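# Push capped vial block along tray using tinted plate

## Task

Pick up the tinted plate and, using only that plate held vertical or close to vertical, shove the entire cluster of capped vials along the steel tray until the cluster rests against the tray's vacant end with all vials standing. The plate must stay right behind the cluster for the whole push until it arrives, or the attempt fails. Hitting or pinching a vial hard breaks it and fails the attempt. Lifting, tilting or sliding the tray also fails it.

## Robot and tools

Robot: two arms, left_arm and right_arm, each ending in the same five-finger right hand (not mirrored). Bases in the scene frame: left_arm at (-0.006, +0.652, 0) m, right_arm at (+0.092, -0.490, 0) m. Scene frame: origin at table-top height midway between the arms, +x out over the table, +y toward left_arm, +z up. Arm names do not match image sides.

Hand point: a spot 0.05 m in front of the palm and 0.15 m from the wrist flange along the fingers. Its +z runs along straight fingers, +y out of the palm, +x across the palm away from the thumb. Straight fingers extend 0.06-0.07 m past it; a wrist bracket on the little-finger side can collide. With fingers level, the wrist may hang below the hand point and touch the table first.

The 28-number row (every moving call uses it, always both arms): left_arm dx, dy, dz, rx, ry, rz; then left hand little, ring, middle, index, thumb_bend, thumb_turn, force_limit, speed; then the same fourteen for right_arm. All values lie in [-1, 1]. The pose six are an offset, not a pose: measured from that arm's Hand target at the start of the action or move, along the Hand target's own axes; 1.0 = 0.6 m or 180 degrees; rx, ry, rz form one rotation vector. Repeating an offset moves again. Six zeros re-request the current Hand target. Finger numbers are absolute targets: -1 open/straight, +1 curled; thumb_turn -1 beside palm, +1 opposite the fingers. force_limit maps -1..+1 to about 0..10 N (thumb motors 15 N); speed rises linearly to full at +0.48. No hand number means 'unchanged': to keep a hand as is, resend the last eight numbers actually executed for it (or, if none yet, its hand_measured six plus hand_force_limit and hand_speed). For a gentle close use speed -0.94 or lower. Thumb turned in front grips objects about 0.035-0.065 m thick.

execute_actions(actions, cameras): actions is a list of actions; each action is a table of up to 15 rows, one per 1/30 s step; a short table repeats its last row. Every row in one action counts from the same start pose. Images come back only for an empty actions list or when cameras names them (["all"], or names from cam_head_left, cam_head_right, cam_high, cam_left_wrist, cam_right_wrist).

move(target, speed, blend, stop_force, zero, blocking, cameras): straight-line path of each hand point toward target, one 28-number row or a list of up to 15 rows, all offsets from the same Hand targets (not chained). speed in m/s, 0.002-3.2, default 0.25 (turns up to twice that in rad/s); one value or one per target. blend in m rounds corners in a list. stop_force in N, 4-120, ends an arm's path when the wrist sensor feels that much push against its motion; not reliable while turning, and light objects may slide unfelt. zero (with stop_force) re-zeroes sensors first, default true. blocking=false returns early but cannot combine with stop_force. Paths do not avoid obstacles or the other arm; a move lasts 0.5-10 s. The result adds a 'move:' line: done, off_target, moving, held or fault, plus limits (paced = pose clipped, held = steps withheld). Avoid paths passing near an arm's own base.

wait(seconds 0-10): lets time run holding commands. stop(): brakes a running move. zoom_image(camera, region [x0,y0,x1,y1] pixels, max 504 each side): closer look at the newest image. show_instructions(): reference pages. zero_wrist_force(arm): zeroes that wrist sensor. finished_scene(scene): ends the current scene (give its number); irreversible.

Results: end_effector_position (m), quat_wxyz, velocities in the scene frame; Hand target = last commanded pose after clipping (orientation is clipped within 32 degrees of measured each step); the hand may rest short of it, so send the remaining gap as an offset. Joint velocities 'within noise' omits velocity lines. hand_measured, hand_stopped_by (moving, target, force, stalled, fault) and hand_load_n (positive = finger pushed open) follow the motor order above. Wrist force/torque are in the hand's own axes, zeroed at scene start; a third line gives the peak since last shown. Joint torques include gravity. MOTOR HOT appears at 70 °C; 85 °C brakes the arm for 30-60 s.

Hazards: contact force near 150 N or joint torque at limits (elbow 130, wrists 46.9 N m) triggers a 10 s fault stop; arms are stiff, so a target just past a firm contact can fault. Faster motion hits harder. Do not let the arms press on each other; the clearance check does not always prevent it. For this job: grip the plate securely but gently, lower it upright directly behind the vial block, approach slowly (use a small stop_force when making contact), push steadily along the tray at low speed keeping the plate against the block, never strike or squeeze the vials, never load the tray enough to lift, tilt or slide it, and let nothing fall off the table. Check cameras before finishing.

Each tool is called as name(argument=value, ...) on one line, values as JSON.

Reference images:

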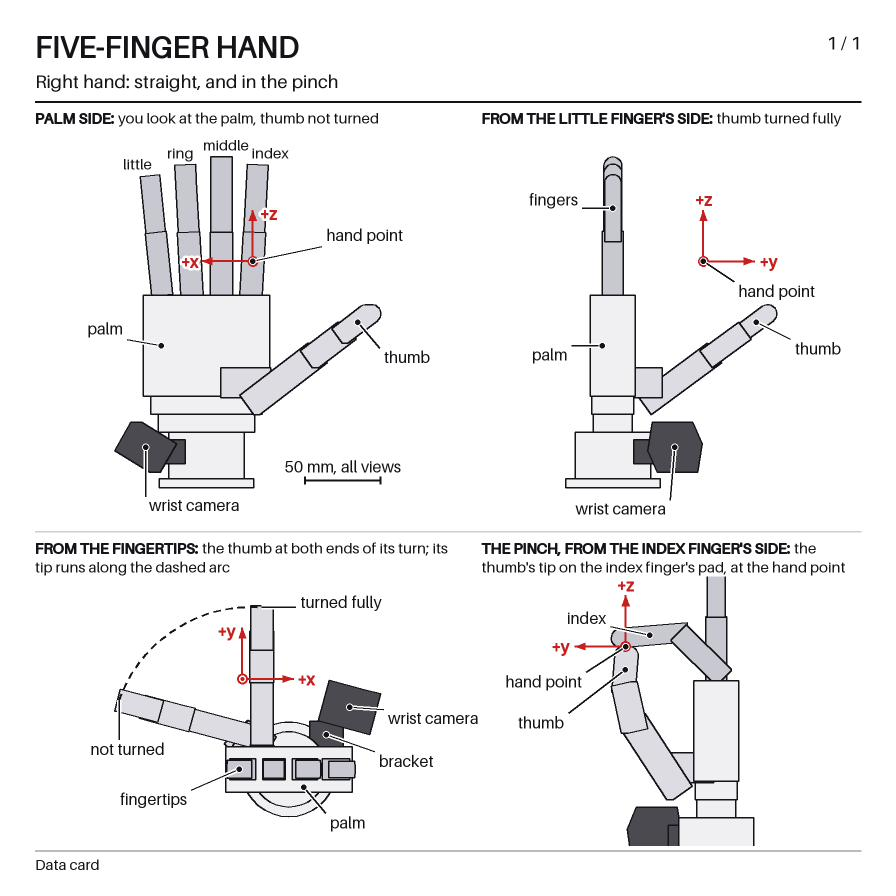

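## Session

execute_actions(actions=[])

zoom_image(camera="cam_high", region=[130, 180, 370, 320])

zoom_image(camera="cam_head_left", region=[70, 230, 340, 360])

Scene clock: 0.00 s.
left_arm: end_effector_position=(+0.5929, -0.2369, +0.3294) hand_measured=(-1.000, -1.000, -1.000, -1.000, -1.000, -1.000) hand_load_n=(+0.0, +0.0, +0.0, +0.0, +0.0, +0.0) hand_stopped_by=(target, target, target, target, target, target) hand_force_limit=0.00 hand_speed=-0.80 end_effector_quat_wxyz=(+0.688, +0.658, -0.053, +0.303) | right_arm: end_effector_position=(+0.2690, -0.6112, +0.2604) hand_measured=(-1.000, -1.000, -1.000, -1.000, -1.000, -1.000) hand_load_n=(+0.0, +0.0, +0.0, +0.0, +0.5, +0.0) hand_stopped_by=(target, target, target, target, target, target) hand_force_limit=0.00 hand_speed=-0.80 end_effector_quat_wxyz=(+0.513, +0.588, -0.525, +0.340)
Joint positions: left_arm=[-1.037 -0.993 1.584 -0.723 1.763 0.471] | right_arm=[-0.2 -1.587 2.437 0.512 2.892 -3.614]
Joint velocities: within noise
Joint torques (N m): no reading
Motor temperatures (°C): left_arm=[42 35 33 45 47 40] | right_arm=[41 31 30 38 32 32]
Wrist force (N): no reading
Wrist torque (N m): no reading
Wrist force, peak (N): no reading
Hand target: left_arm +0.5929, -0.2369, +0.3294; +0.688, +0.658, -0.053, +0.303 | right_arm +0.2690, -0.6112, +0.2604; +0.513, +0.588, -0.525, +0.340
camera_calibration:
cam_left_wrist: T_world_to_cam=[[-0.200813, 0.0141893, 0.979527, -0.195922], [-0.954147, 0.223744, -0.198851, 0.67958], [-0.221985, -0.974545, -0.0313919, 0.0194997], [0, 0, 0, 1]] pos_world=[0.613405, -0.130269, 0.327658]
cam_right_wrist: T_world_to_cam=[[-0.875967, 0.0224511, 0.481849, 0.121817], [-0.307222, 0.744145, -0.59318, 0.689302], [-0.371883, -0.66764, -0.644949, -0.023591], [0, 0, 0, 1]] pos_world=[0.309703, -0.531426, 0.334968]

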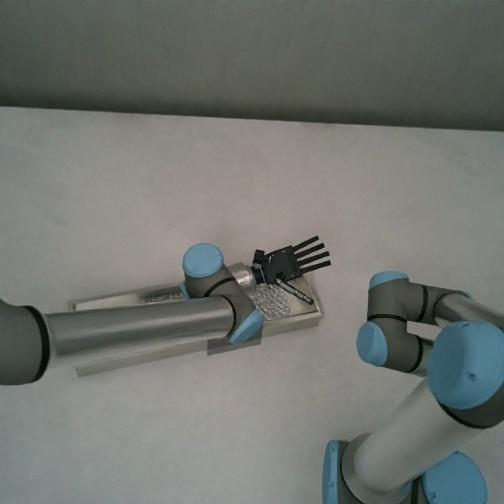

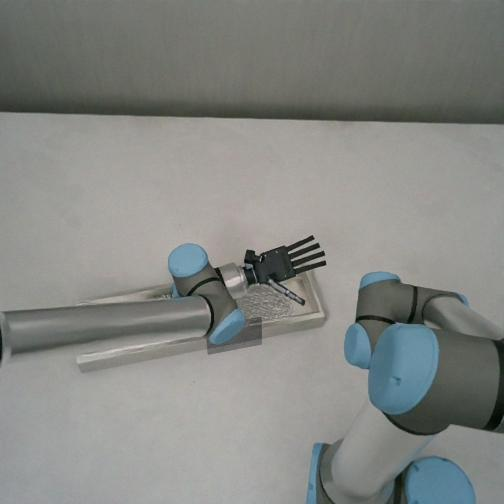

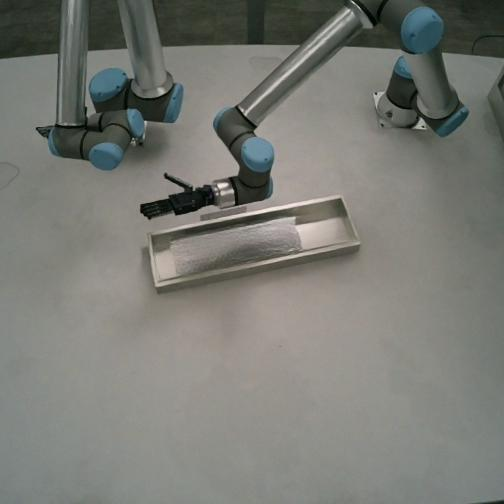

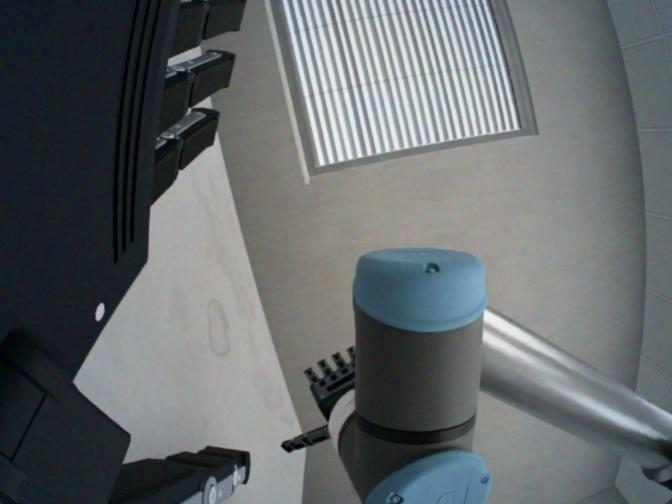

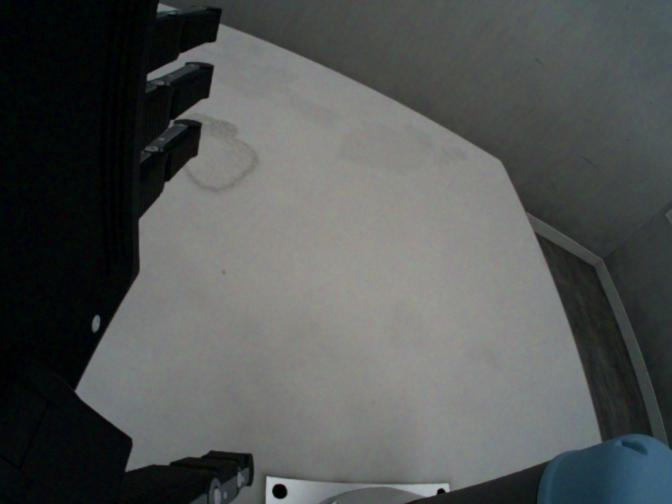

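Scaled by 2.100 from the camera's 504x504 image, which has a finer 720x720 frame.

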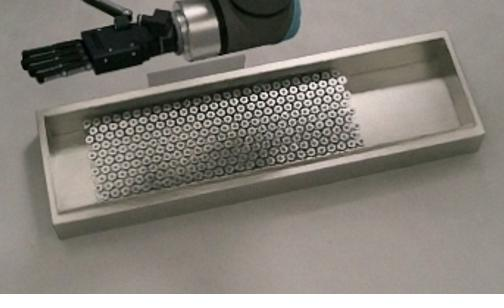

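Scaled by 1.867 from the camera's 504x504 image, which has a finer 720x720 frame.

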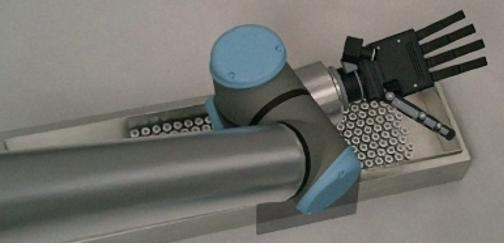

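move(target=[0.25,0.233,-0.917,0,0,0,-1,-1,-1,-1,-1,-1,0,-0.8,0,0,0,0,0,0,-1,-1,-1,-1,-1,-1,0,-0.8], speed=0.4, cameras=["cam_head_left","cam_head_right","cam_high"])

zoom_image(camera="cam_high", region=[130, 180, 370, 320])

zoom_image(camera="cam_head_left", region=[60, 250, 340, 390])

zoom_image(camera="cam_head_left", region=[190, 290, 280, 370])

zoom_image(camera="cam_high", region=[190, 190, 260, 250])

Scene clock: 24.03 s.
left_arm: end_effector_position=(+0.4674, +0.3236, +0.4508) hand_measured=(-1.000, -1.000, -1.000, -1.000, -1.000, -1.000) hand_load_n=(+0.0, +0.0, +0.0, +0.0, -0.5, +0.0) hand_stopped_by=(target, target, target, target, target, target) hand_force_limit=0.00 hand_speed=-0.80 end_effector_quat_wxyz=(+0.688, +0.658, -0.053, +0.303) | right_arm: end_effector_position=(+0.2690, -0.6112, +0.2604) hand_measured=(-1.000, -1.000, -1.000, -1.000, -1.000, -1.000) hand_load_n=(+0.0, +0.0, +0.0, +0.0, +0.5, +0.0) hand_stopped_by=(target, target, target, target, target, target) hand_force_limit=0.00 hand_speed=-0.80 end_effector_quat_wxyz=(+0.513, +0.588, -0.525, +0.340)
Joint positions: left_arm=[-0.541 -1.741 2.269 -0.696 2.254 0.39] | right_arm=[-0.2 -1.587 2.437 0.512 2.892 -3.614]
Joint torques (N m): left_arm=[6.54 -35.07 -43.36 -3.16 2.47 4.16] | right_arm=[3.03 -22.42 -24.35 4.19 1.96 -0.27]
Wrist force (N): left_arm=[0.2 -0.5 0.2] | right_arm=[0.3 0.2 0.1]
Wrist torque (N m): left_arm=[-0.08 -0.05 0.02] | right_arm=[0.02 -0.05 0.03]
Wrist force, peak (N): left_arm=[0.6 0.5 -2.8] | right_arm=[0.3 -0.2 0.5]
Hand target: left_arm +0.4673, +0.3237, +0.4509; +0.688, +0.658, -0.053, +0.303 | right_arm +0.2690, -0.6112, +0.2604; +0.513, +0.588, -0.525, +0.340
Off the commanded pose: left_arm 0.000 m, 0 deg | right_arm 0.000 m, 0 deg.
move: done
Images, in order (width x height): cam_head_left 504x504, cam_head_right 504x504, cam_high 504x504.

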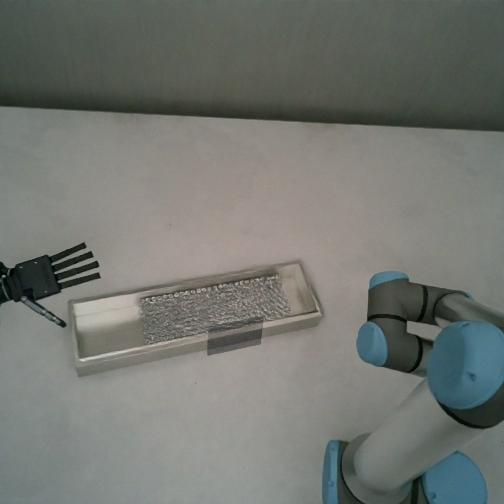

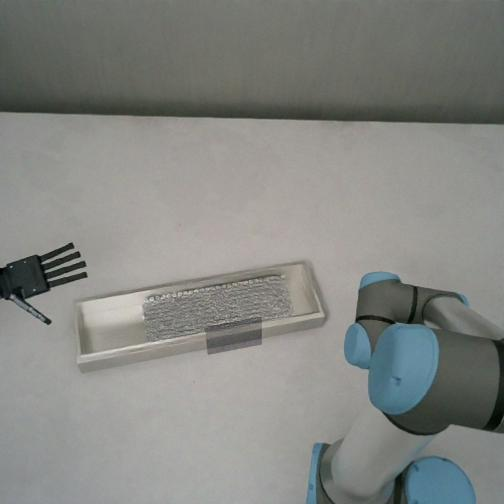

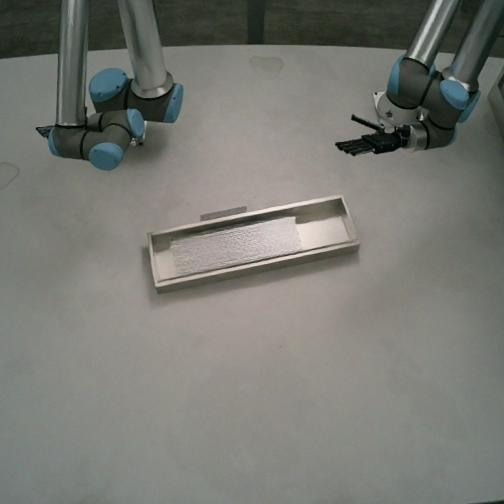

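Scaled by 2.100 from the camera's 504x504 image, which has a finer 720x720 frame.

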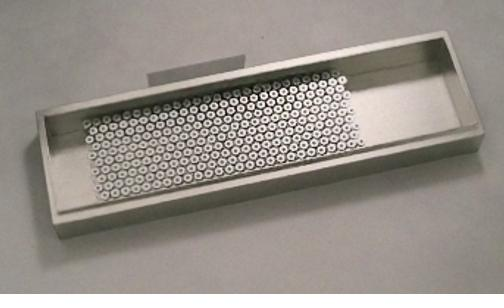

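Scaled by 1.800 from the camera's 504x504 image, which has a finer 720x720 frame.

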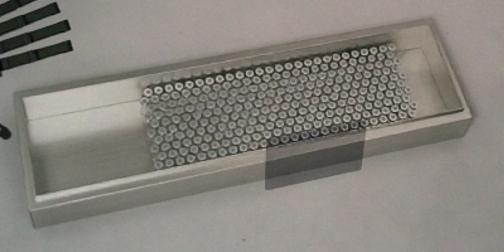

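Scaled by 5.600 from the camera's 504x504 image, which has a finer 720x720 frame.

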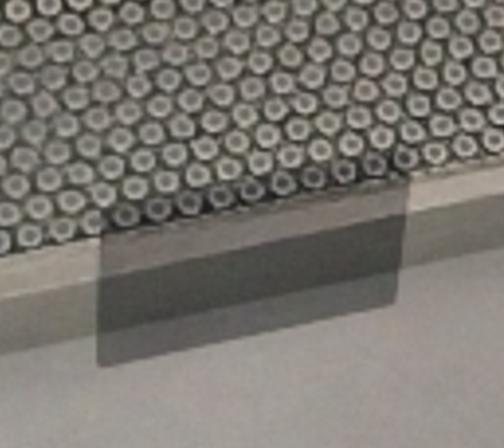

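Scaled by 7.200 from the camera's 504x504 image, which has a finer 720x720 frame.

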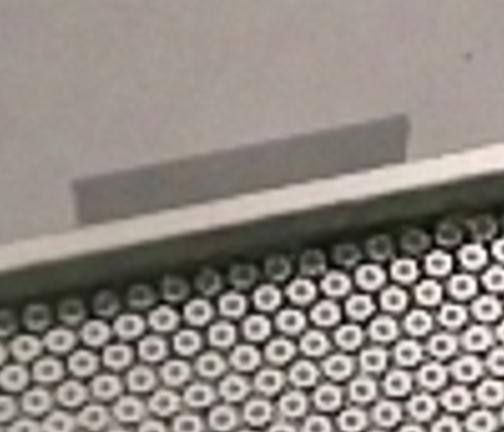

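move(target=[0,0,-0.2,0,0,0,-1,-1,-1,-1,-1,-1,0,-0.8,0.1664,-0.0472,-0.5034,0.1071,-0.4082,0,-1,-1,-1,-1,-1,1,0,0], speed=0.4)

Scene clock: 73.50 s.
left_arm: end_effector_position=(+0.4282, +0.4361, +0.4353) hand_measured=(-1.000, -1.000, -1.000, -1.000, -1.000, -1.000) hand_load_n=(+0.0, +0.0, +0.0, +0.0, +0.0, +0.0) hand_stopped_by=(target, target, target, target, target, target) hand_force_limit=0.00 hand_speed=-0.80 end_effector_quat_wxyz=(+0.688, +0.658, -0.053, +0.303) | right_arm: end_effector_position=(+0.3600, -0.3502, +0.4202) hand_measured=(-1.000, -1.000, -1.000, -1.000, -1.000, +1.000) hand_load_n=(+0.0, +0.0, +0.0, +0.0, -0.5, +0.0) hand_stopped_by=(target, target, target, target, target, target) hand_force_limit=0.00 hand_speed=0.00 end_effector_quat_wxyz=(+0.001, +0.746, -0.666, +0.000)
Joint positions: left_arm=[-0.32 -1.817 2.359 -0.752 2.472 0.331] | right_arm=[-0.186 -1.801 1.959 1.413 1.572 -3.438]
Joint torques (N m): left_arm=[2.66 -8.04 -49.56 0.54 -2.54 3.32] | right_arm=[-1.93 -10.96 -31.8 1.65 -4.5 1.95]
Wrist force (N): left_arm=[0.8 0.2 0.1] | right_arm=[2.1 1.2 0.8]
Wrist torque (N m): left_arm=[0.02 -0.12 0.15] | right_arm=[0.09 -0.25 0.00]
Wrist force, peak (N): left_arm=[0.8 -0.3 -0.6] | right_arm=[2.1 1.3 1.0]
Hand target: left_arm +0.4282, +0.4361, +0.4353; +0.688, +0.658, -0.053, +0.303 | right_arm +0.3600, -0.3501, +0.4202; +0.000, +0.746, -0.666, +0.000
Off the commanded pose: left_arm 0.000 m, 0 deg | right_arm 0.000 m, 0 deg.
move: done

move(target=[[0,0,0,0,0,0,-1,-1,-1,-1,-1,-1,0,-0.8,-0.2315,-0.1773,0.1,0,0,0.4822,-1,-1,-1,-1,-1,1,0,0],[0,0,0,0,0,0,-1,-1,-1,-1,-1,-1,0,-0.8,-0.4124,-0.3272,0.3667,0,0,0.9639,-1,-1,-1,-1,-1,1,0,0]], speed=0.4, blend=[0.03,0], cameras=["cam_head_left","cam_high","cam_right_wrist"])

zoom_image(camera="cam_right_wrist", region=[300, 60, 460, 340])

zoom_image(camera="cam_high", region=[180, 150, 280, 250])

Scene clock: 92.83 s.
left_arm: end_effector_position=(+0.4283, +0.4361, +0.4353) hand_measured=(-1.000, -1.000, -1.000, -1.000, -1.000, -1.000) hand_load_n=(+0.0, +0.0, +0.0, +0.0, +0.0, +0.0) hand_stopped_by=(target, target, target, target, target, target) hand_force_limit=0.00 hand_speed=-0.80 end_effector_quat_wxyz=(+0.688, +0.658, -0.053, +0.303) | right_arm: end_effector_position=(+0.5269, -0.0821, +0.1999) hand_measured=(-1.000, -1.000, -1.000, -1.000, -1.000, +1.000) hand_load_n=(+0.0, +0.0, +0.0, +0.0, +0.0, +0.0) hand_stopped_by=(target, target, target, target, target, target) hand_force_limit=0.00 hand_speed=0.00 end_effector_quat_wxyz=(+0.000, +0.622, +0.783, +0.000) end_effector_velocity=(+0.000, -0.001, -0.001) end_effector_angular_velocity=(-0.001, +0.002, -0.007)
Joint positions: left_arm=[-0.32 -1.817 2.359 -0.752 2.472 0.331] | right_arm=[0.536 -1.29 1.847 1.014 1.571 0.312]
Joint velocities: left_arm=[within noise] | right_arm=[0 0.002 0 0.001 0 0.006]
Joint torques (N m): left_arm=[4.93 -11.82 -49.96 0.67 -2.91 3.76] | right_arm=[1.35 -45.86 -25.77 7.77 -0.01 2.26]
Wrist force (N): left_arm=[0.9 -0.3 -0.3] | right_arm=[1.9 1.0 0.8]
Wrist torque (N m): left_arm=[-0.02 -0.13 0.13] | right_arm=[0.05 -0.25 0.06]
Wrist force, peak (N): left_arm=[1.2 -0.4 -0.1] | right_arm=[2.9 1.6 1.6]
Hand target: left_arm +0.4282, +0.4361, +0.4353; +0.688, +0.658, -0.053, +0.303 | right_arm +0.5268, -0.0821, +0.1999; +0.000, +0.622, +0.783, +0.000
Off the commanded pose: left_arm 0.000 m, 0 deg | right_arm 0.000 m, 0 deg.
move: done
camera_calibration:
cam_right_wrist: T_world_to_cam=[[0.884722, 0.465846, 0.0159637, -0.433056], [0.387968, -0.754935, 0.528729, -0.374714], [0.258358, -0.461585, -0.848641, 0.112147], [0, 0, 0, 1]] pos_world=[0.499537, -0.0293822, 0.300208]
Images, in order (width x height): cam_head_left 504x504, cam_high 504x504, cam_right_wrist 672x504.

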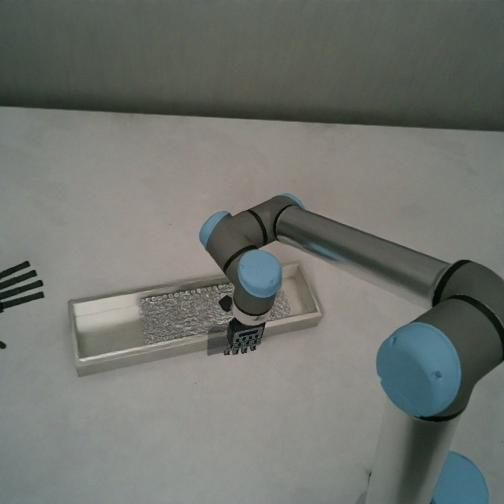

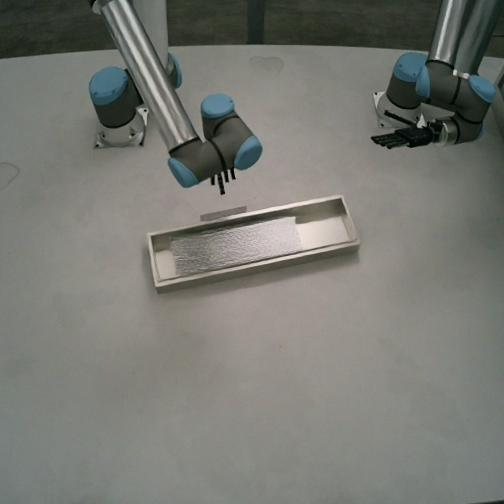

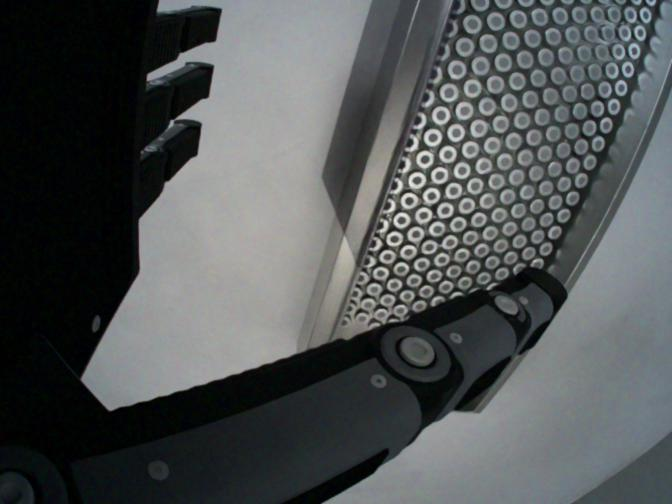

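Scaled by 1.800 from the camera's 672x504 image, which has a finer 960x720 frame.

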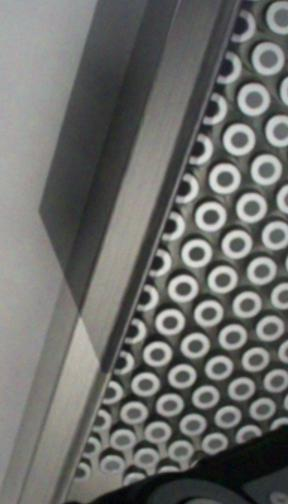

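Scaled by 5.040 from the camera's 504x504 image, which has a finer 720x720 frame.

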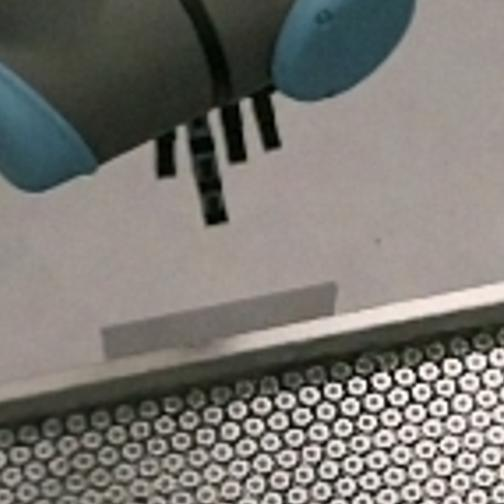

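move(target=[0,0,0,0,0,0,-1,-1,-1,-1,-1,-1,0,-0.8,0.0125,0.0807,0.1825,0.0556,0,0.0028,-1,-1,-1,-1,-1,1,0,0], speed=0.15, cameras=["cam_head_left","cam_high","cam_right_wrist"])

zoom_image(camera="cam_right_wrist", region=[140, 0, 400, 260])

zoom_image(camera="cam_high", region=[180, 160, 260, 240])

zoom_image(camera="cam_head_left", region=[190, 290, 290, 370])

Scene clock: 133.00 s.
left_arm: end_effector_position=(+0.4283, +0.4361, +0.4353) hand_measured=(-1.000, -1.000, -1.000, -1.000, -1.000, -1.000) hand_load_n=(+0.0, +0.0, +0.0, +0.0, +0.0, +0.0) hand_stopped_by=(target, target, target, target, target, target) hand_force_limit=0.00 hand_speed=-0.80 end_effector_quat_wxyz=(+0.688, +0.658, -0.053, +0.303) | right_arm: end_effector_position=(+0.5722, -0.0639, +0.0904) hand_measured=(-1.000, -1.000, -1.000, -1.000, -1.000, +1.000) hand_load_n=(+0.0, +0.0, +0.0, +0.0, -0.5, +0.0) hand_stopped_by=(target, target, target, target, target, target) hand_force_limit=0.00 hand_speed=0.00 end_effector_quat_wxyz=(-0.055, +0.624, +0.777, -0.069)
Joint positions: left_arm=[-0.32 -1.817 2.359 -0.752 2.472 0.331] | right_arm=[0.5 -1.051 1.752 1.039 1.522 0.282]
Joint torques (N m): left_arm=[3.29 -12.13 -50.82 0.49 -2.63 3.85] | right_arm=[8.94 -61.54 -25.41 0.98 4.22 2.65]
Wrist force (N): left_arm=[0.4 -0.2 -0.4] | right_arm=[2.0 1.2 0.9]
Wrist torque (N m): left_arm=[-0.01 -0.06 0.10] | right_arm=[0.08 -0.27 0.13]
Wrist force, peak (N): left_arm=[1.2 0.1 -0.3] | right_arm=[2.2 2.6 2.3]
Hand target: left_arm +0.4282, +0.4361, +0.4353; +0.688, +0.658, -0.053, +0.303 | right_arm +0.5722, -0.0639, +0.0903; -0.055, +0.624, +0.777, -0.069
Off the commanded pose: left_arm 0.000 m, 0 deg | right_arm 0.000 m, 0 deg.
move: done
camera_calibration:
cam_right_wrist: T_world_to_cam=[[0.877251, 0.455097, -0.152702, -0.461069], [0.46776, -0.738951, 0.484925, -0.36134], [0.107849, -0.496829, -0.861121, 0.100887], [0, 0, 0, 1]] pos_world=[0.562613, -0.00705748, 0.191693]
Images, in order (width x height): cam_head_left 504x504, cam_high 504x504, cam_right_wrist 672x504.

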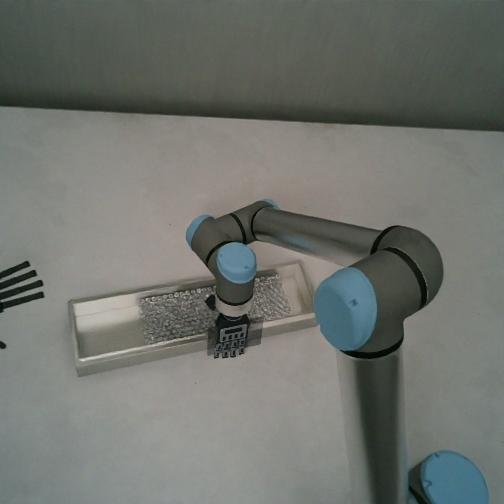

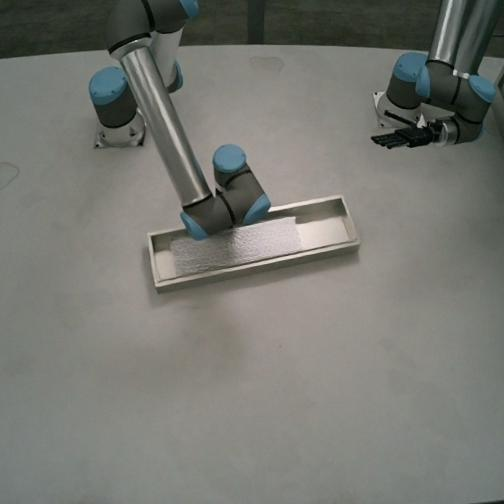

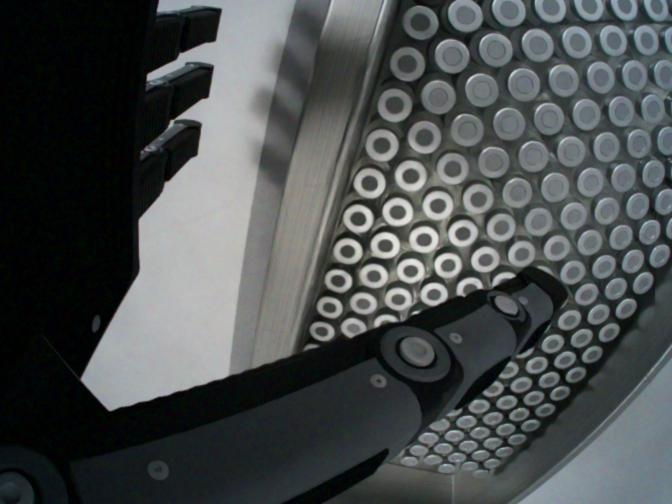

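Scaled by 1.938 from the camera's 672x504 image, which has a finer 960x720 frame.

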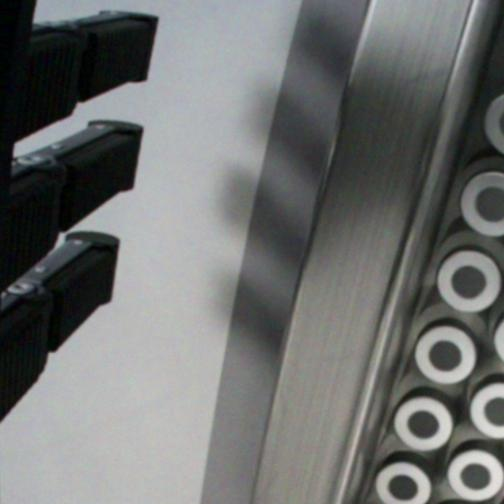

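Scaled by 6.300 from the camera's 504x504 image, which has a finer 720x720 frame.

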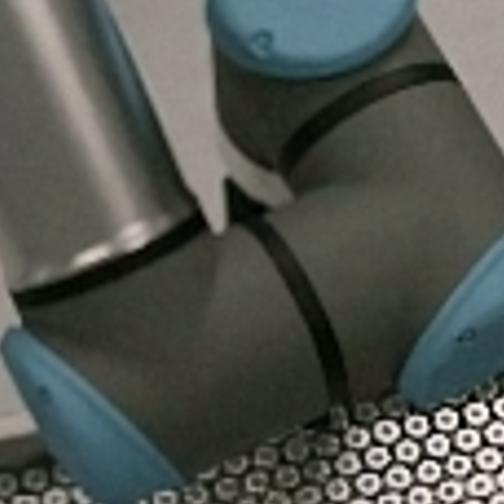

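Scaled by 5.040 from the camera's 504x504 image, which has a finer 720x720 frame.

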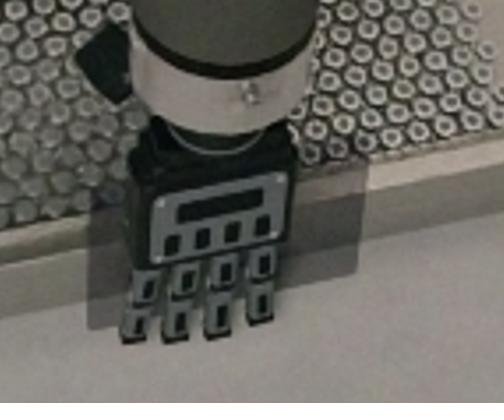

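move(target=[0,0,0,0,0,0,-1,-1,-1,-1,-1,-1,0,-0.8,0,0.05,-0.002,0,0,0,-1,-1,-1,-1,-1,1,0,0], speed=0.05, stop_force=8, cameras=["cam_head_left","cam_right_wrist"])

zoom_image(camera="cam_right_wrist", region=[100, 140, 400, 440])

zoom_image(camera="cam_head_left", region=[190, 290, 290, 370])

Scene clock: 152.37 s.
left_arm: end_effector_position=(+0.4283, +0.4361, +0.4353) hand_measured=(-1.000, -1.000, -1.000, -1.000, -1.000, -1.000) hand_load_n=(+0.5, +0.0, +0.0, +0.0, +0.0, +0.0) hand_stopped_by=(target, target, target, target, target, target) hand_force_limit=0.00 hand_speed=-0.80 end_effector_quat_wxyz=(+0.688, +0.658, -0.053, +0.303) | right_arm: end_effector_position=(+0.6012, -0.0575, +0.0863) hand_measured=(-1.000, -1.000, -1.000, -1.000, -1.000, +1.000) hand_load_n=(+0.0, +0.0, +0.0, +0.0, +0.0, +0.0) hand_stopped_by=(target, target, target, target, target, target) hand_force_limit=0.00 hand_speed=0.00 end_effector_quat_wxyz=(-0.054, +0.624, +0.777, -0.069)
Joint positions: left_arm=[-0.32 -1.817 2.359 -0.752 2.472 0.331] | right_arm=[0.488 -1.013 1.697 1.057 1.525 0.269]
Joint torques (N m): left_arm=[2.12 -12.82 -49.76 0.7 -3.13 3.96] | right_arm=[11.87 -76.76 -19.82 1.2 0.17 2.69]
Wrist force (N): left_arm=[0.5 -0.2 -0.3] | right_arm=[1.9 1.6 0.9]
Wrist torque (N m): left_arm=[-0.01 -0.06 0.11] | right_arm=[0.13 -0.24 0.16]
Wrist force, peak (N): left_arm=[1.1 -0.3 -0.2] | right_arm=[2.4 1.6 0.9]
Hand target: left_arm +0.4282, +0.4361, +0.4353; +0.688, +0.658, -0.053, +0.303 | right_arm +0.6012, -0.0575, +0.0863; -0.055, +0.624, +0.777, -0.069
Off the commanded pose: left_arm 0.000 m, 0 deg | right_arm 0.000 m, 0 deg.
move: done
camera_calibration:
cam_right_wrist: T_world_to_cam=[[0.877234, 0.455133, -0.152694, -0.490039], [0.467769, -0.738852, 0.485066, -0.368219], [0.107951, -0.496942, -0.861043, 0.0973337], [0, 0, 0, 1]] pos_world=[0.591613, -0.00065718, 0.187593]
Images, in order (width x height): cam_head_left 504x504, cam_right_wrist 672x504.

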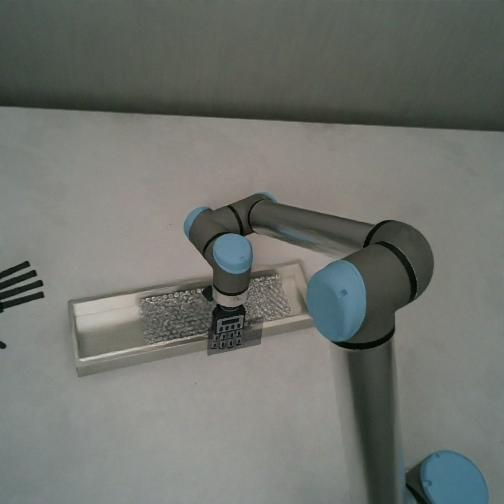

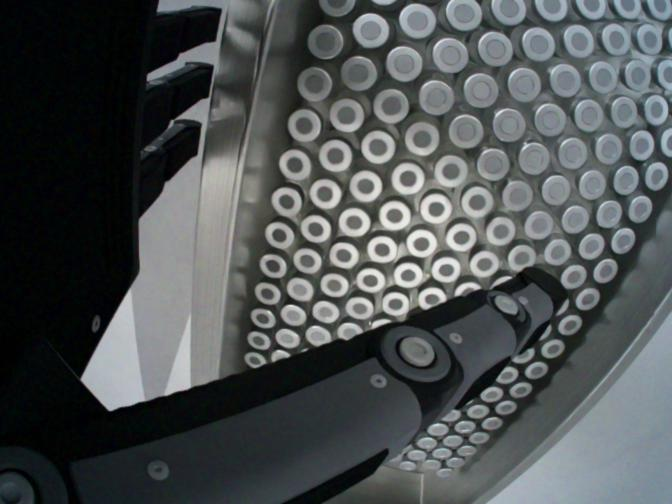

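Scaled by 1.680 from the camera's 672x504 image, which has a finer 960x720 frame.

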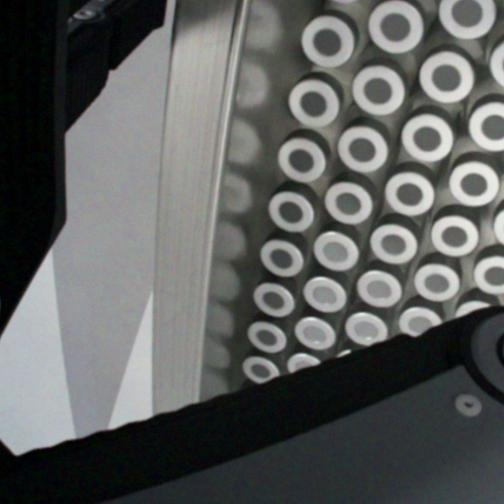

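Scaled by 5.040 from the camera's 504x504 image, which has a finer 720x720 frame.

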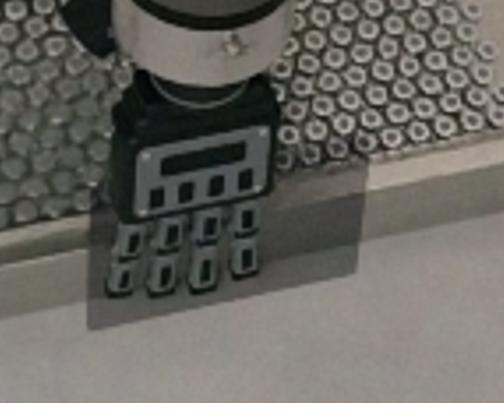

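move(target=[0,0,0,0,0,0,-1,-1,-1,-1,-1,-1,0,-0.8,0,0.0017,-0.0033,0,0,0,-1,-1,-1,-1,0,1,0,-0.3], speed=0.05)

move(target=[0,0,0,0,0,0,-1,-1,-1,-1,-1,-1,0,-0.8,0,0,0,0,0,0,-1,-1,-1,-1,1,1,0,-0.86], speed=0.05)

move(target=[0,0,0,0,0,0,-1,-1,-1,-1,-1,-1,0,-0.8,0,0,0,0,0,0,-1,-1,-1,-1,0.97,1,0.35,-0.88], speed=0.05, cameras=["cam_head_left","cam_right_wrist"])

zoom_image(camera="cam_head_left", region=[190, 290, 290, 370])

Scene clock: 172.23 s.
left_arm: end_effector_position=(+0.4283, +0.4361, +0.4353) hand_measured=(-1.000, -1.000, -1.000, -1.000, -1.000, -1.000) hand_load_n=(+0.0, +0.0, +0.0, +0.0, +0.0, +0.0) hand_stopped_by=(target, target, target, target, target, target) hand_force_limit=0.00 hand_speed=-0.80 end_effector_quat_wxyz=(+0.688, +0.658, -0.053, +0.303) | right_arm: end_effector_position=(+0.6026, -0.0572, +0.0881) hand_measured=(-1.000, -1.000, -1.000, -1.000, +0.000, +1.000) hand_load_n=(+0.0, +0.0, +0.0, +0.0, +0.0, +0.0) hand_stopped_by=(target, target, target, target, target, target) hand_force_limit=0.00 hand_speed=-0.30 end_effector_quat_wxyz=(-0.055, +0.624, +0.777, -0.069)
Joint positions: left_arm=[-0.32 -1.817 2.359 -0.752 2.472 0.331] | right_arm=[0.487 -1.013 1.693 1.061 1.525 0.269]
Joint torques (N m): left_arm=[3.05 -13.7 -50.05 0.48 -2.78 3.77] | right_arm=[-8.01 -76.36 -23.51 1.85 4.47 -3.15]
Wrist force (N): left_arm=[0.7 -0.1 -0.2] | right_arm=[2.1 1.1 1.0]
Wrist torque (N m): left_arm=[-0.01 -0.10 0.12] | right_arm=[0.05 -0.27 0.20]
Wrist force, peak (N): left_arm=[1.0 -0.6 -0.4] | right_arm=[2.1 1.5 1.1]
Hand target: left_arm +0.4282, +0.4361, +0.4353; +0.688, +0.658, -0.053, +0.303 | right_arm +0.6025, -0.0572, +0.0880; -0.055, +0.624, +0.777, -0.069
Off the commanded pose: left_arm 0.000 m, 0 deg | right_arm 0.000 m, 0 deg.
move: done

Scene clock: 176.43 s.
left_arm: end_effector_position=(+0.4283, +0.4361, +0.4353) hand_measured=(-1.000, -1.000, -1.000, -1.000, -1.000, -1.000) hand_load_n=(+0.0, +0.0, +0.0, +0.0, +0.0, +0.5) hand_stopped_by=(target, target, target, target, target, target) hand_force_limit=0.00 hand_speed=-0.80 end_effector_quat_wxyz=(+0.688, +0.658, -0.053, +0.303) | right_arm: end_effector_position=(+0.6025, -0.0572, +0.0880) hand_measured=(-1.000, -1.000, -1.000, -1.000, +0.786, +1.000) hand_load_n=(+0.0, +0.0, +0.0, +0.0, +6.5, +0.5) hand_stopped_by=(target, target, target, target, force, target) hand_force_limit=0.00 hand_speed=-0.86 end_effector_quat_wxyz=(-0.055, +0.624, +0.777, -0.069)
Joint positions: left_arm=[-0.32 -1.817 2.359 -0.752 2.472 0.331] | right_arm=[0.487 -1.013 1.693 1.061 1.525 0.269]
Joint torques (N m): left_arm=[1.27 -15.31 -49.77 0.56 -2.68 3.57] | right_arm=[-9.02 -63.45 -20.72 1.21 4.25 -3.12]
Wrist force (N): left_arm=[0.9 0.0 -0.2] | right_arm=[1.7 -0.1 -1.7]
Wrist torque (N m): left_arm=[0.01 -0.12 0.13] | right_arm=[0.37 -0.18 0.18]
Wrist force, peak (N): left_arm=[1.2 0.0 -0.1] | right_arm=[2.3 1.3 1.3]
Hand target: left_arm +0.4282, +0.4361, +0.4353; +0.688, +0.658, -0.053, +0.303 | right_arm +0.6025, -0.0572, +0.0880; -0.055, +0.624, +0.777, -0.069
Off the commanded pose: left_arm 0.000 m, 0 deg | right_arm 0.000 m, 0 deg.
move: done

Scene clock: 176.93 s.
left_arm: end_effector_position=(+0.4283, +0.4361, +0.4353) hand_measured=(-1.000, -1.000, -1.000, -1.000, -1.000, -1.000) hand_load_n=(+0.0, +0.0, +0.0, +0.0, +0.0, +0.0) hand_stopped_by=(target, target, target, target, target, target) hand_force_limit=0.00 hand_speed=-0.80 end_effector_quat_wxyz=(+0.688, +0.658, -0.053, +0.303) | right_arm: end_effector_position=(+0.6025, -0.0572, +0.0880) hand_measured=(-1.000, -1.000, -1.000, -1.000, +0.792, +1.000) hand_load_n=(+0.0, +0.0, +0.0, +0.0, +10.0, +1.0) hand_stopped_by=(target, target, target, target, force, target) hand_force_limit=0.35 hand_speed=-0.88 end_effector_quat_wxyz=(-0.055, +0.624, +0.777, -0.069)
Joint positions: left_arm=[-0.32 -1.817 2.359 -0.752 2.472 0.331] | right_arm=[0.487 -1.013 1.693 1.061 1.525 0.269]
Joint torques (N m): left_arm=[1.08 -14.98 -49.37 0.63 -2.55 3.59] | right_arm=[-7.92 -62.6 -20.21 1.25 4.51 -2.93]
Wrist force (N): left_arm=[0.8 -0.2 -0.3] | right_arm=[1.9 -0.6 -2.2]
Wrist torque (N m): left_arm=[-0.01 -0.11 0.12] | right_arm=[0.44 -0.20 0.19]
Wrist force, peak (N): left_arm=[0.7 -0.4 -0.5] | right_arm=[2.1 -0.6 -2.7]
Hand target: left_arm +0.4282, +0.4361, +0.4353; +0.688, +0.658, -0.053, +0.303 | right_arm +0.6025, -0.0572, +0.0880; -0.055, +0.624, +0.777, -0.069
Off the commanded pose: left_arm 0.000 m, 0 deg | right_arm 0.000 m, 0 deg.
move: done
camera_calibration:
cam_right_wrist: T_world_to_cam=[[0.877254, 0.4551, -0.152672, -0.491073], [0.46773, -0.738873, 0.485074, -0.369408], [0.107952, -0.496942, -0.861043, 0.0988057], [0, 0, 0, 1]] pos_world=[0.592913, -0.000357133, 0.189293]
Images, in order (width x height): cam_head_left 504x504, cam_right_wrist 672x504.

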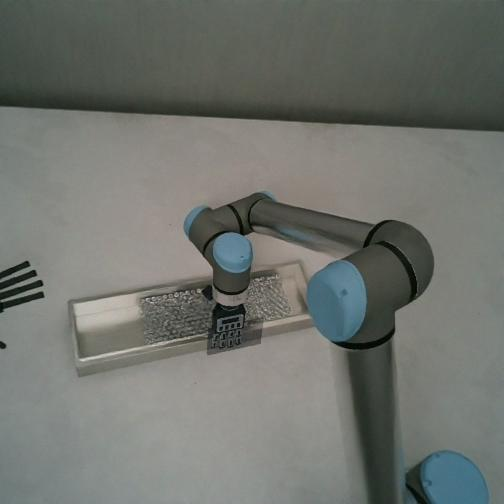

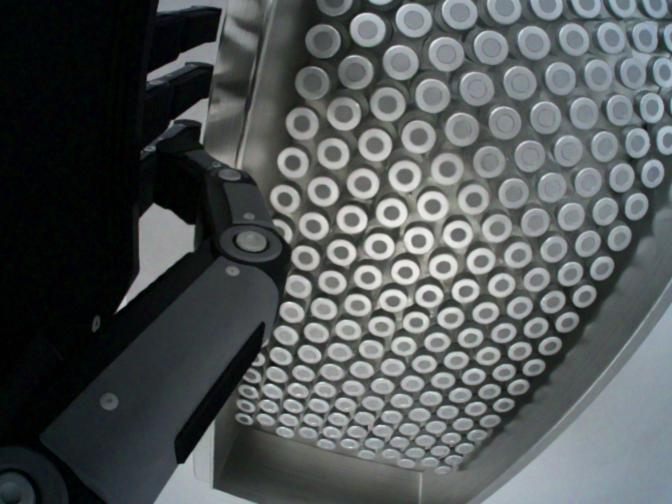

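Scaled by 5.040 from the camera's 504x504 image, which has a finer 720x720 frame.

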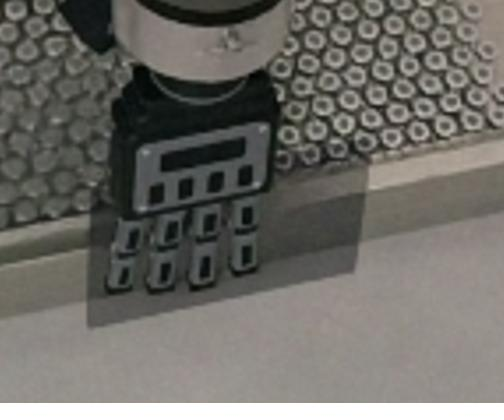

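move(target=[[0,0,0,0,0,0,-1,-1,-1,-1,-1,-1,0,-0.8,0,-0.01,-0.06,0,0,0,-1,-1,-1,-1,0.97,1,0.35,-0.88],[0,0,0,0,0,0,-1,-1,-1,-1,-1,-1,0,-0.8,0.007,-0.09,-0.3227,0,0,0,-1,-1,-1,-1,0.97,1,0.35,-0.88],[0,0,0,0,0,0,-1,-1,-1,-1,-1,-1,0,-0.8,-0.2596,0.016,-0.3617,-0.0436,-0.0436,-0.4986,-1,-1,-1,-1,0.97,1,0.35,-0.88]], speed=[0.05,0.15,0.25], blend=[0.01,0.02,0], cameras=["cam_head_left","cam_head_right","cam_high","cam_right_wrist"])

zoom_image(camera="cam_right_wrist", region=[140, 0, 440, 260])

zoom_image(camera="cam_high", region=[130, 180, 230, 300])

zoom_image(camera="cam_head_left", region=[250, 220, 340, 340])

Scene clock: 220.03 s.
left_arm: end_effector_position=(+0.4283, +0.4361, +0.4353) hand_measured=(-1.000, -1.000, -1.000, -1.000, -1.000, -1.000) hand_load_n=(+0.0, +0.0, +0.0, +0.0, +0.0, +0.0) hand_stopped_by=(target, target, target, target, target, target) hand_force_limit=0.00 hand_speed=-0.80 end_effector_quat_wxyz=(+0.688, +0.658, -0.053, +0.303) | right_arm: end_effector_position=(+0.6826, -0.1987, +0.3002) hand_measured=(-1.000, -1.000, -1.000, -1.000, +0.792, +1.000) hand_load_n=(+0.0, +0.0, +0.0, +0.5, +9.5, +1.0) hand_stopped_by=(target, target, target, target, force, target) hand_force_limit=0.35 hand_speed=-0.88 end_effector_quat_wxyz=(+0.000, -0.109, +0.994, -0.001)
Joint positions: left_arm=[-0.32 -1.817 2.359 -0.752 2.472 0.331] | right_arm=[0.085 -1.279 1.637 1.214 1.572 -1.7]
Joint torques (N m): left_arm=[-1.23 -18.58 -49.69 0.71 -2.38 3.45] | right_arm=[-2.02 -66.84 -27.97 8.09 4.36 -2.43]
Wrist force (N): left_arm=[0.3 0.1 -0.4] | right_arm=[2.3 1.2 1.9]
Wrist torque (N m): left_arm=[0.04 -0.04 0.10] | right_arm=[0.02 -0.30 0.15]
Wrist force, peak (N): left_arm=[1.1 -0.1 -0.2] | right_arm=[2.1 2.1 3.1]
Hand target: left_arm +0.4282, +0.4361, +0.4353; +0.688, +0.658, -0.053, +0.303 | right_arm +0.6825, -0.1988, +0.3002; -0.001, -0.109, +0.994, -0.001
Off the commanded pose: left_arm 0.000 m, 0 deg | right_arm 0.000 m, 0 deg.
move: done
camera_calibration:
cam_right_wrist: T_world_to_cam=[[-0.457636, 0.888992, 0.0161798, 0.48224], [0.759207, 0.381224, 0.527516, -0.603464], [0.46279, 0.253694, -0.849391, 0.106047], [0, 0, 0, 1]] pos_world=[0.629767, -0.225556, 0.40061]
Images, in order (width x height): cam_head_left 504x504, cam_head_right 504x504, cam_high 504x504, cam_right_wrist 672x504.

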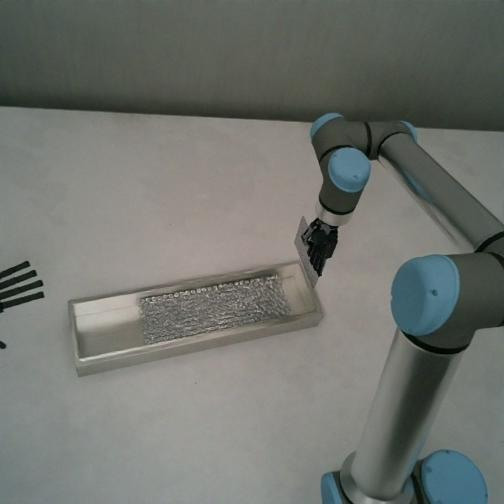

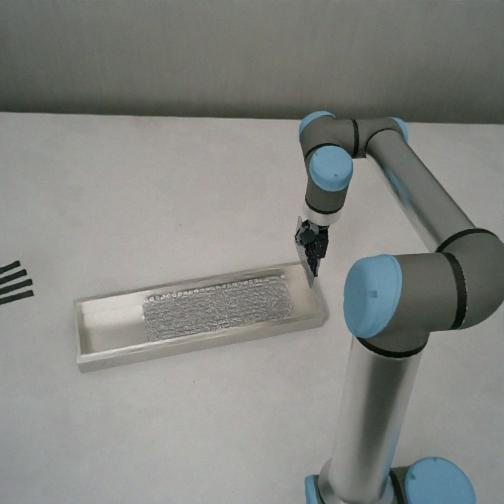

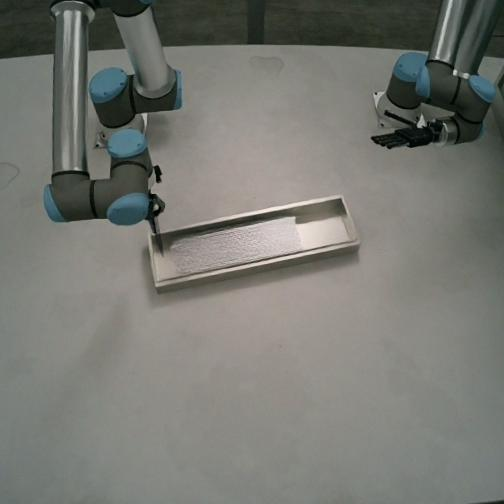

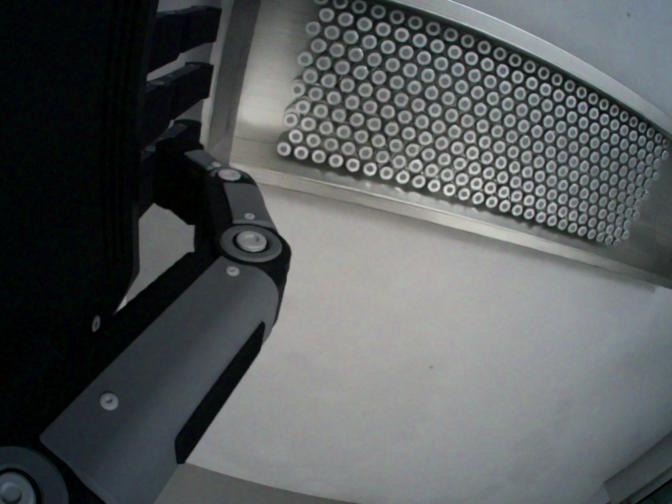

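Scaled by 1.680 from the camera's 672x504 image, which has a finer 960x720 frame.

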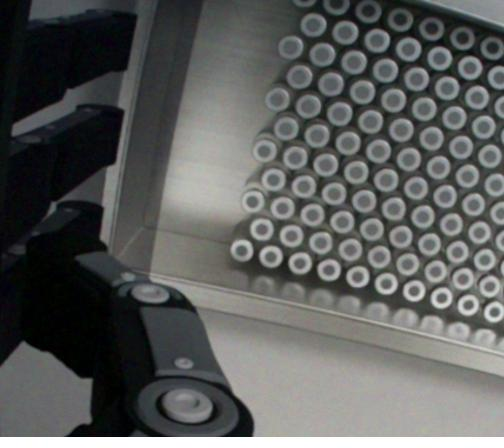

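Scaled by 4.200 from the camera's 504x504 image, which has a finer 720x720 frame.

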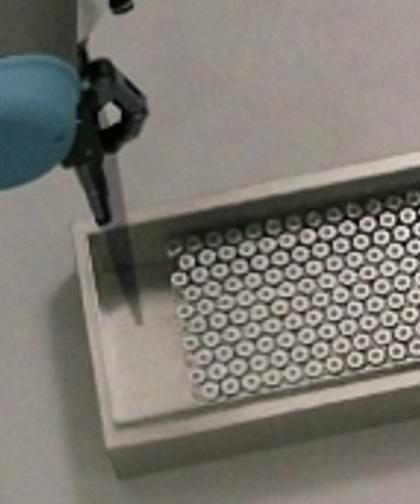

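Scaled by 4.200 from the camera's 504x504 image, which has a finer 720x720 frame.

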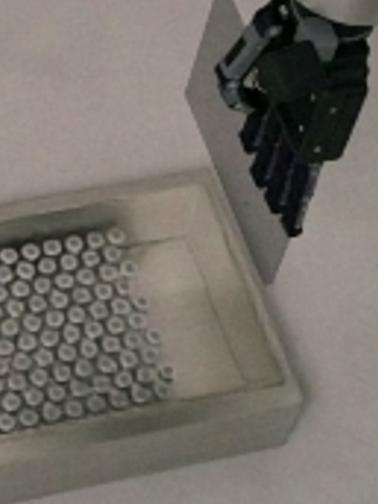

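zoom_image(camera="cam_right_wrist", region=[190, 60, 330, 200])

zoom_image(camera="cam_right_wrist", region=[540, 120, 672, 300])

zoom_image(camera="cam_right_wrist", region=[200, 0, 340, 80])

Scaled by 3.600 from the camera's 672x504 image, which has a finer 960x720 frame.

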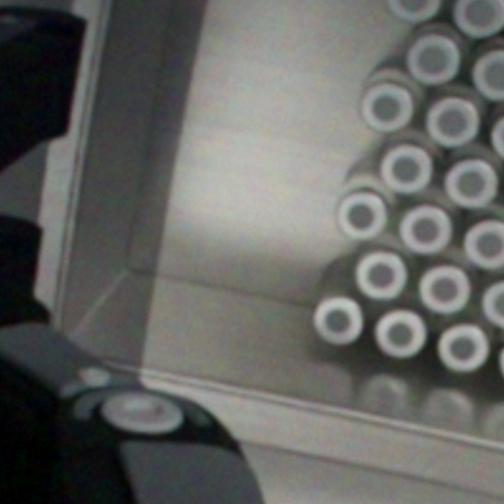

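Scaled by 2.800 from the camera's 672x504 image, which has a finer 960x720 frame.

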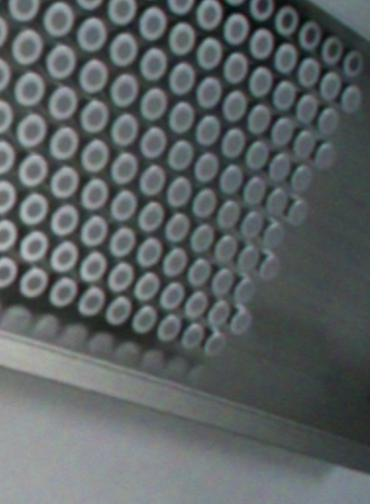

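Scaled by 3.600 from the camera's 672x504 image, which has a finer 960x720 frame.

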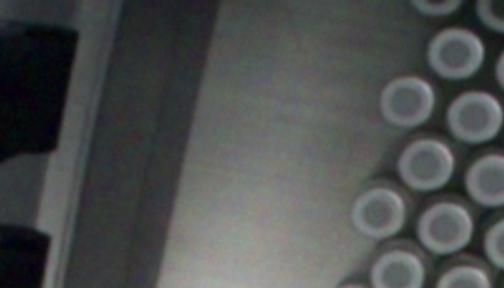

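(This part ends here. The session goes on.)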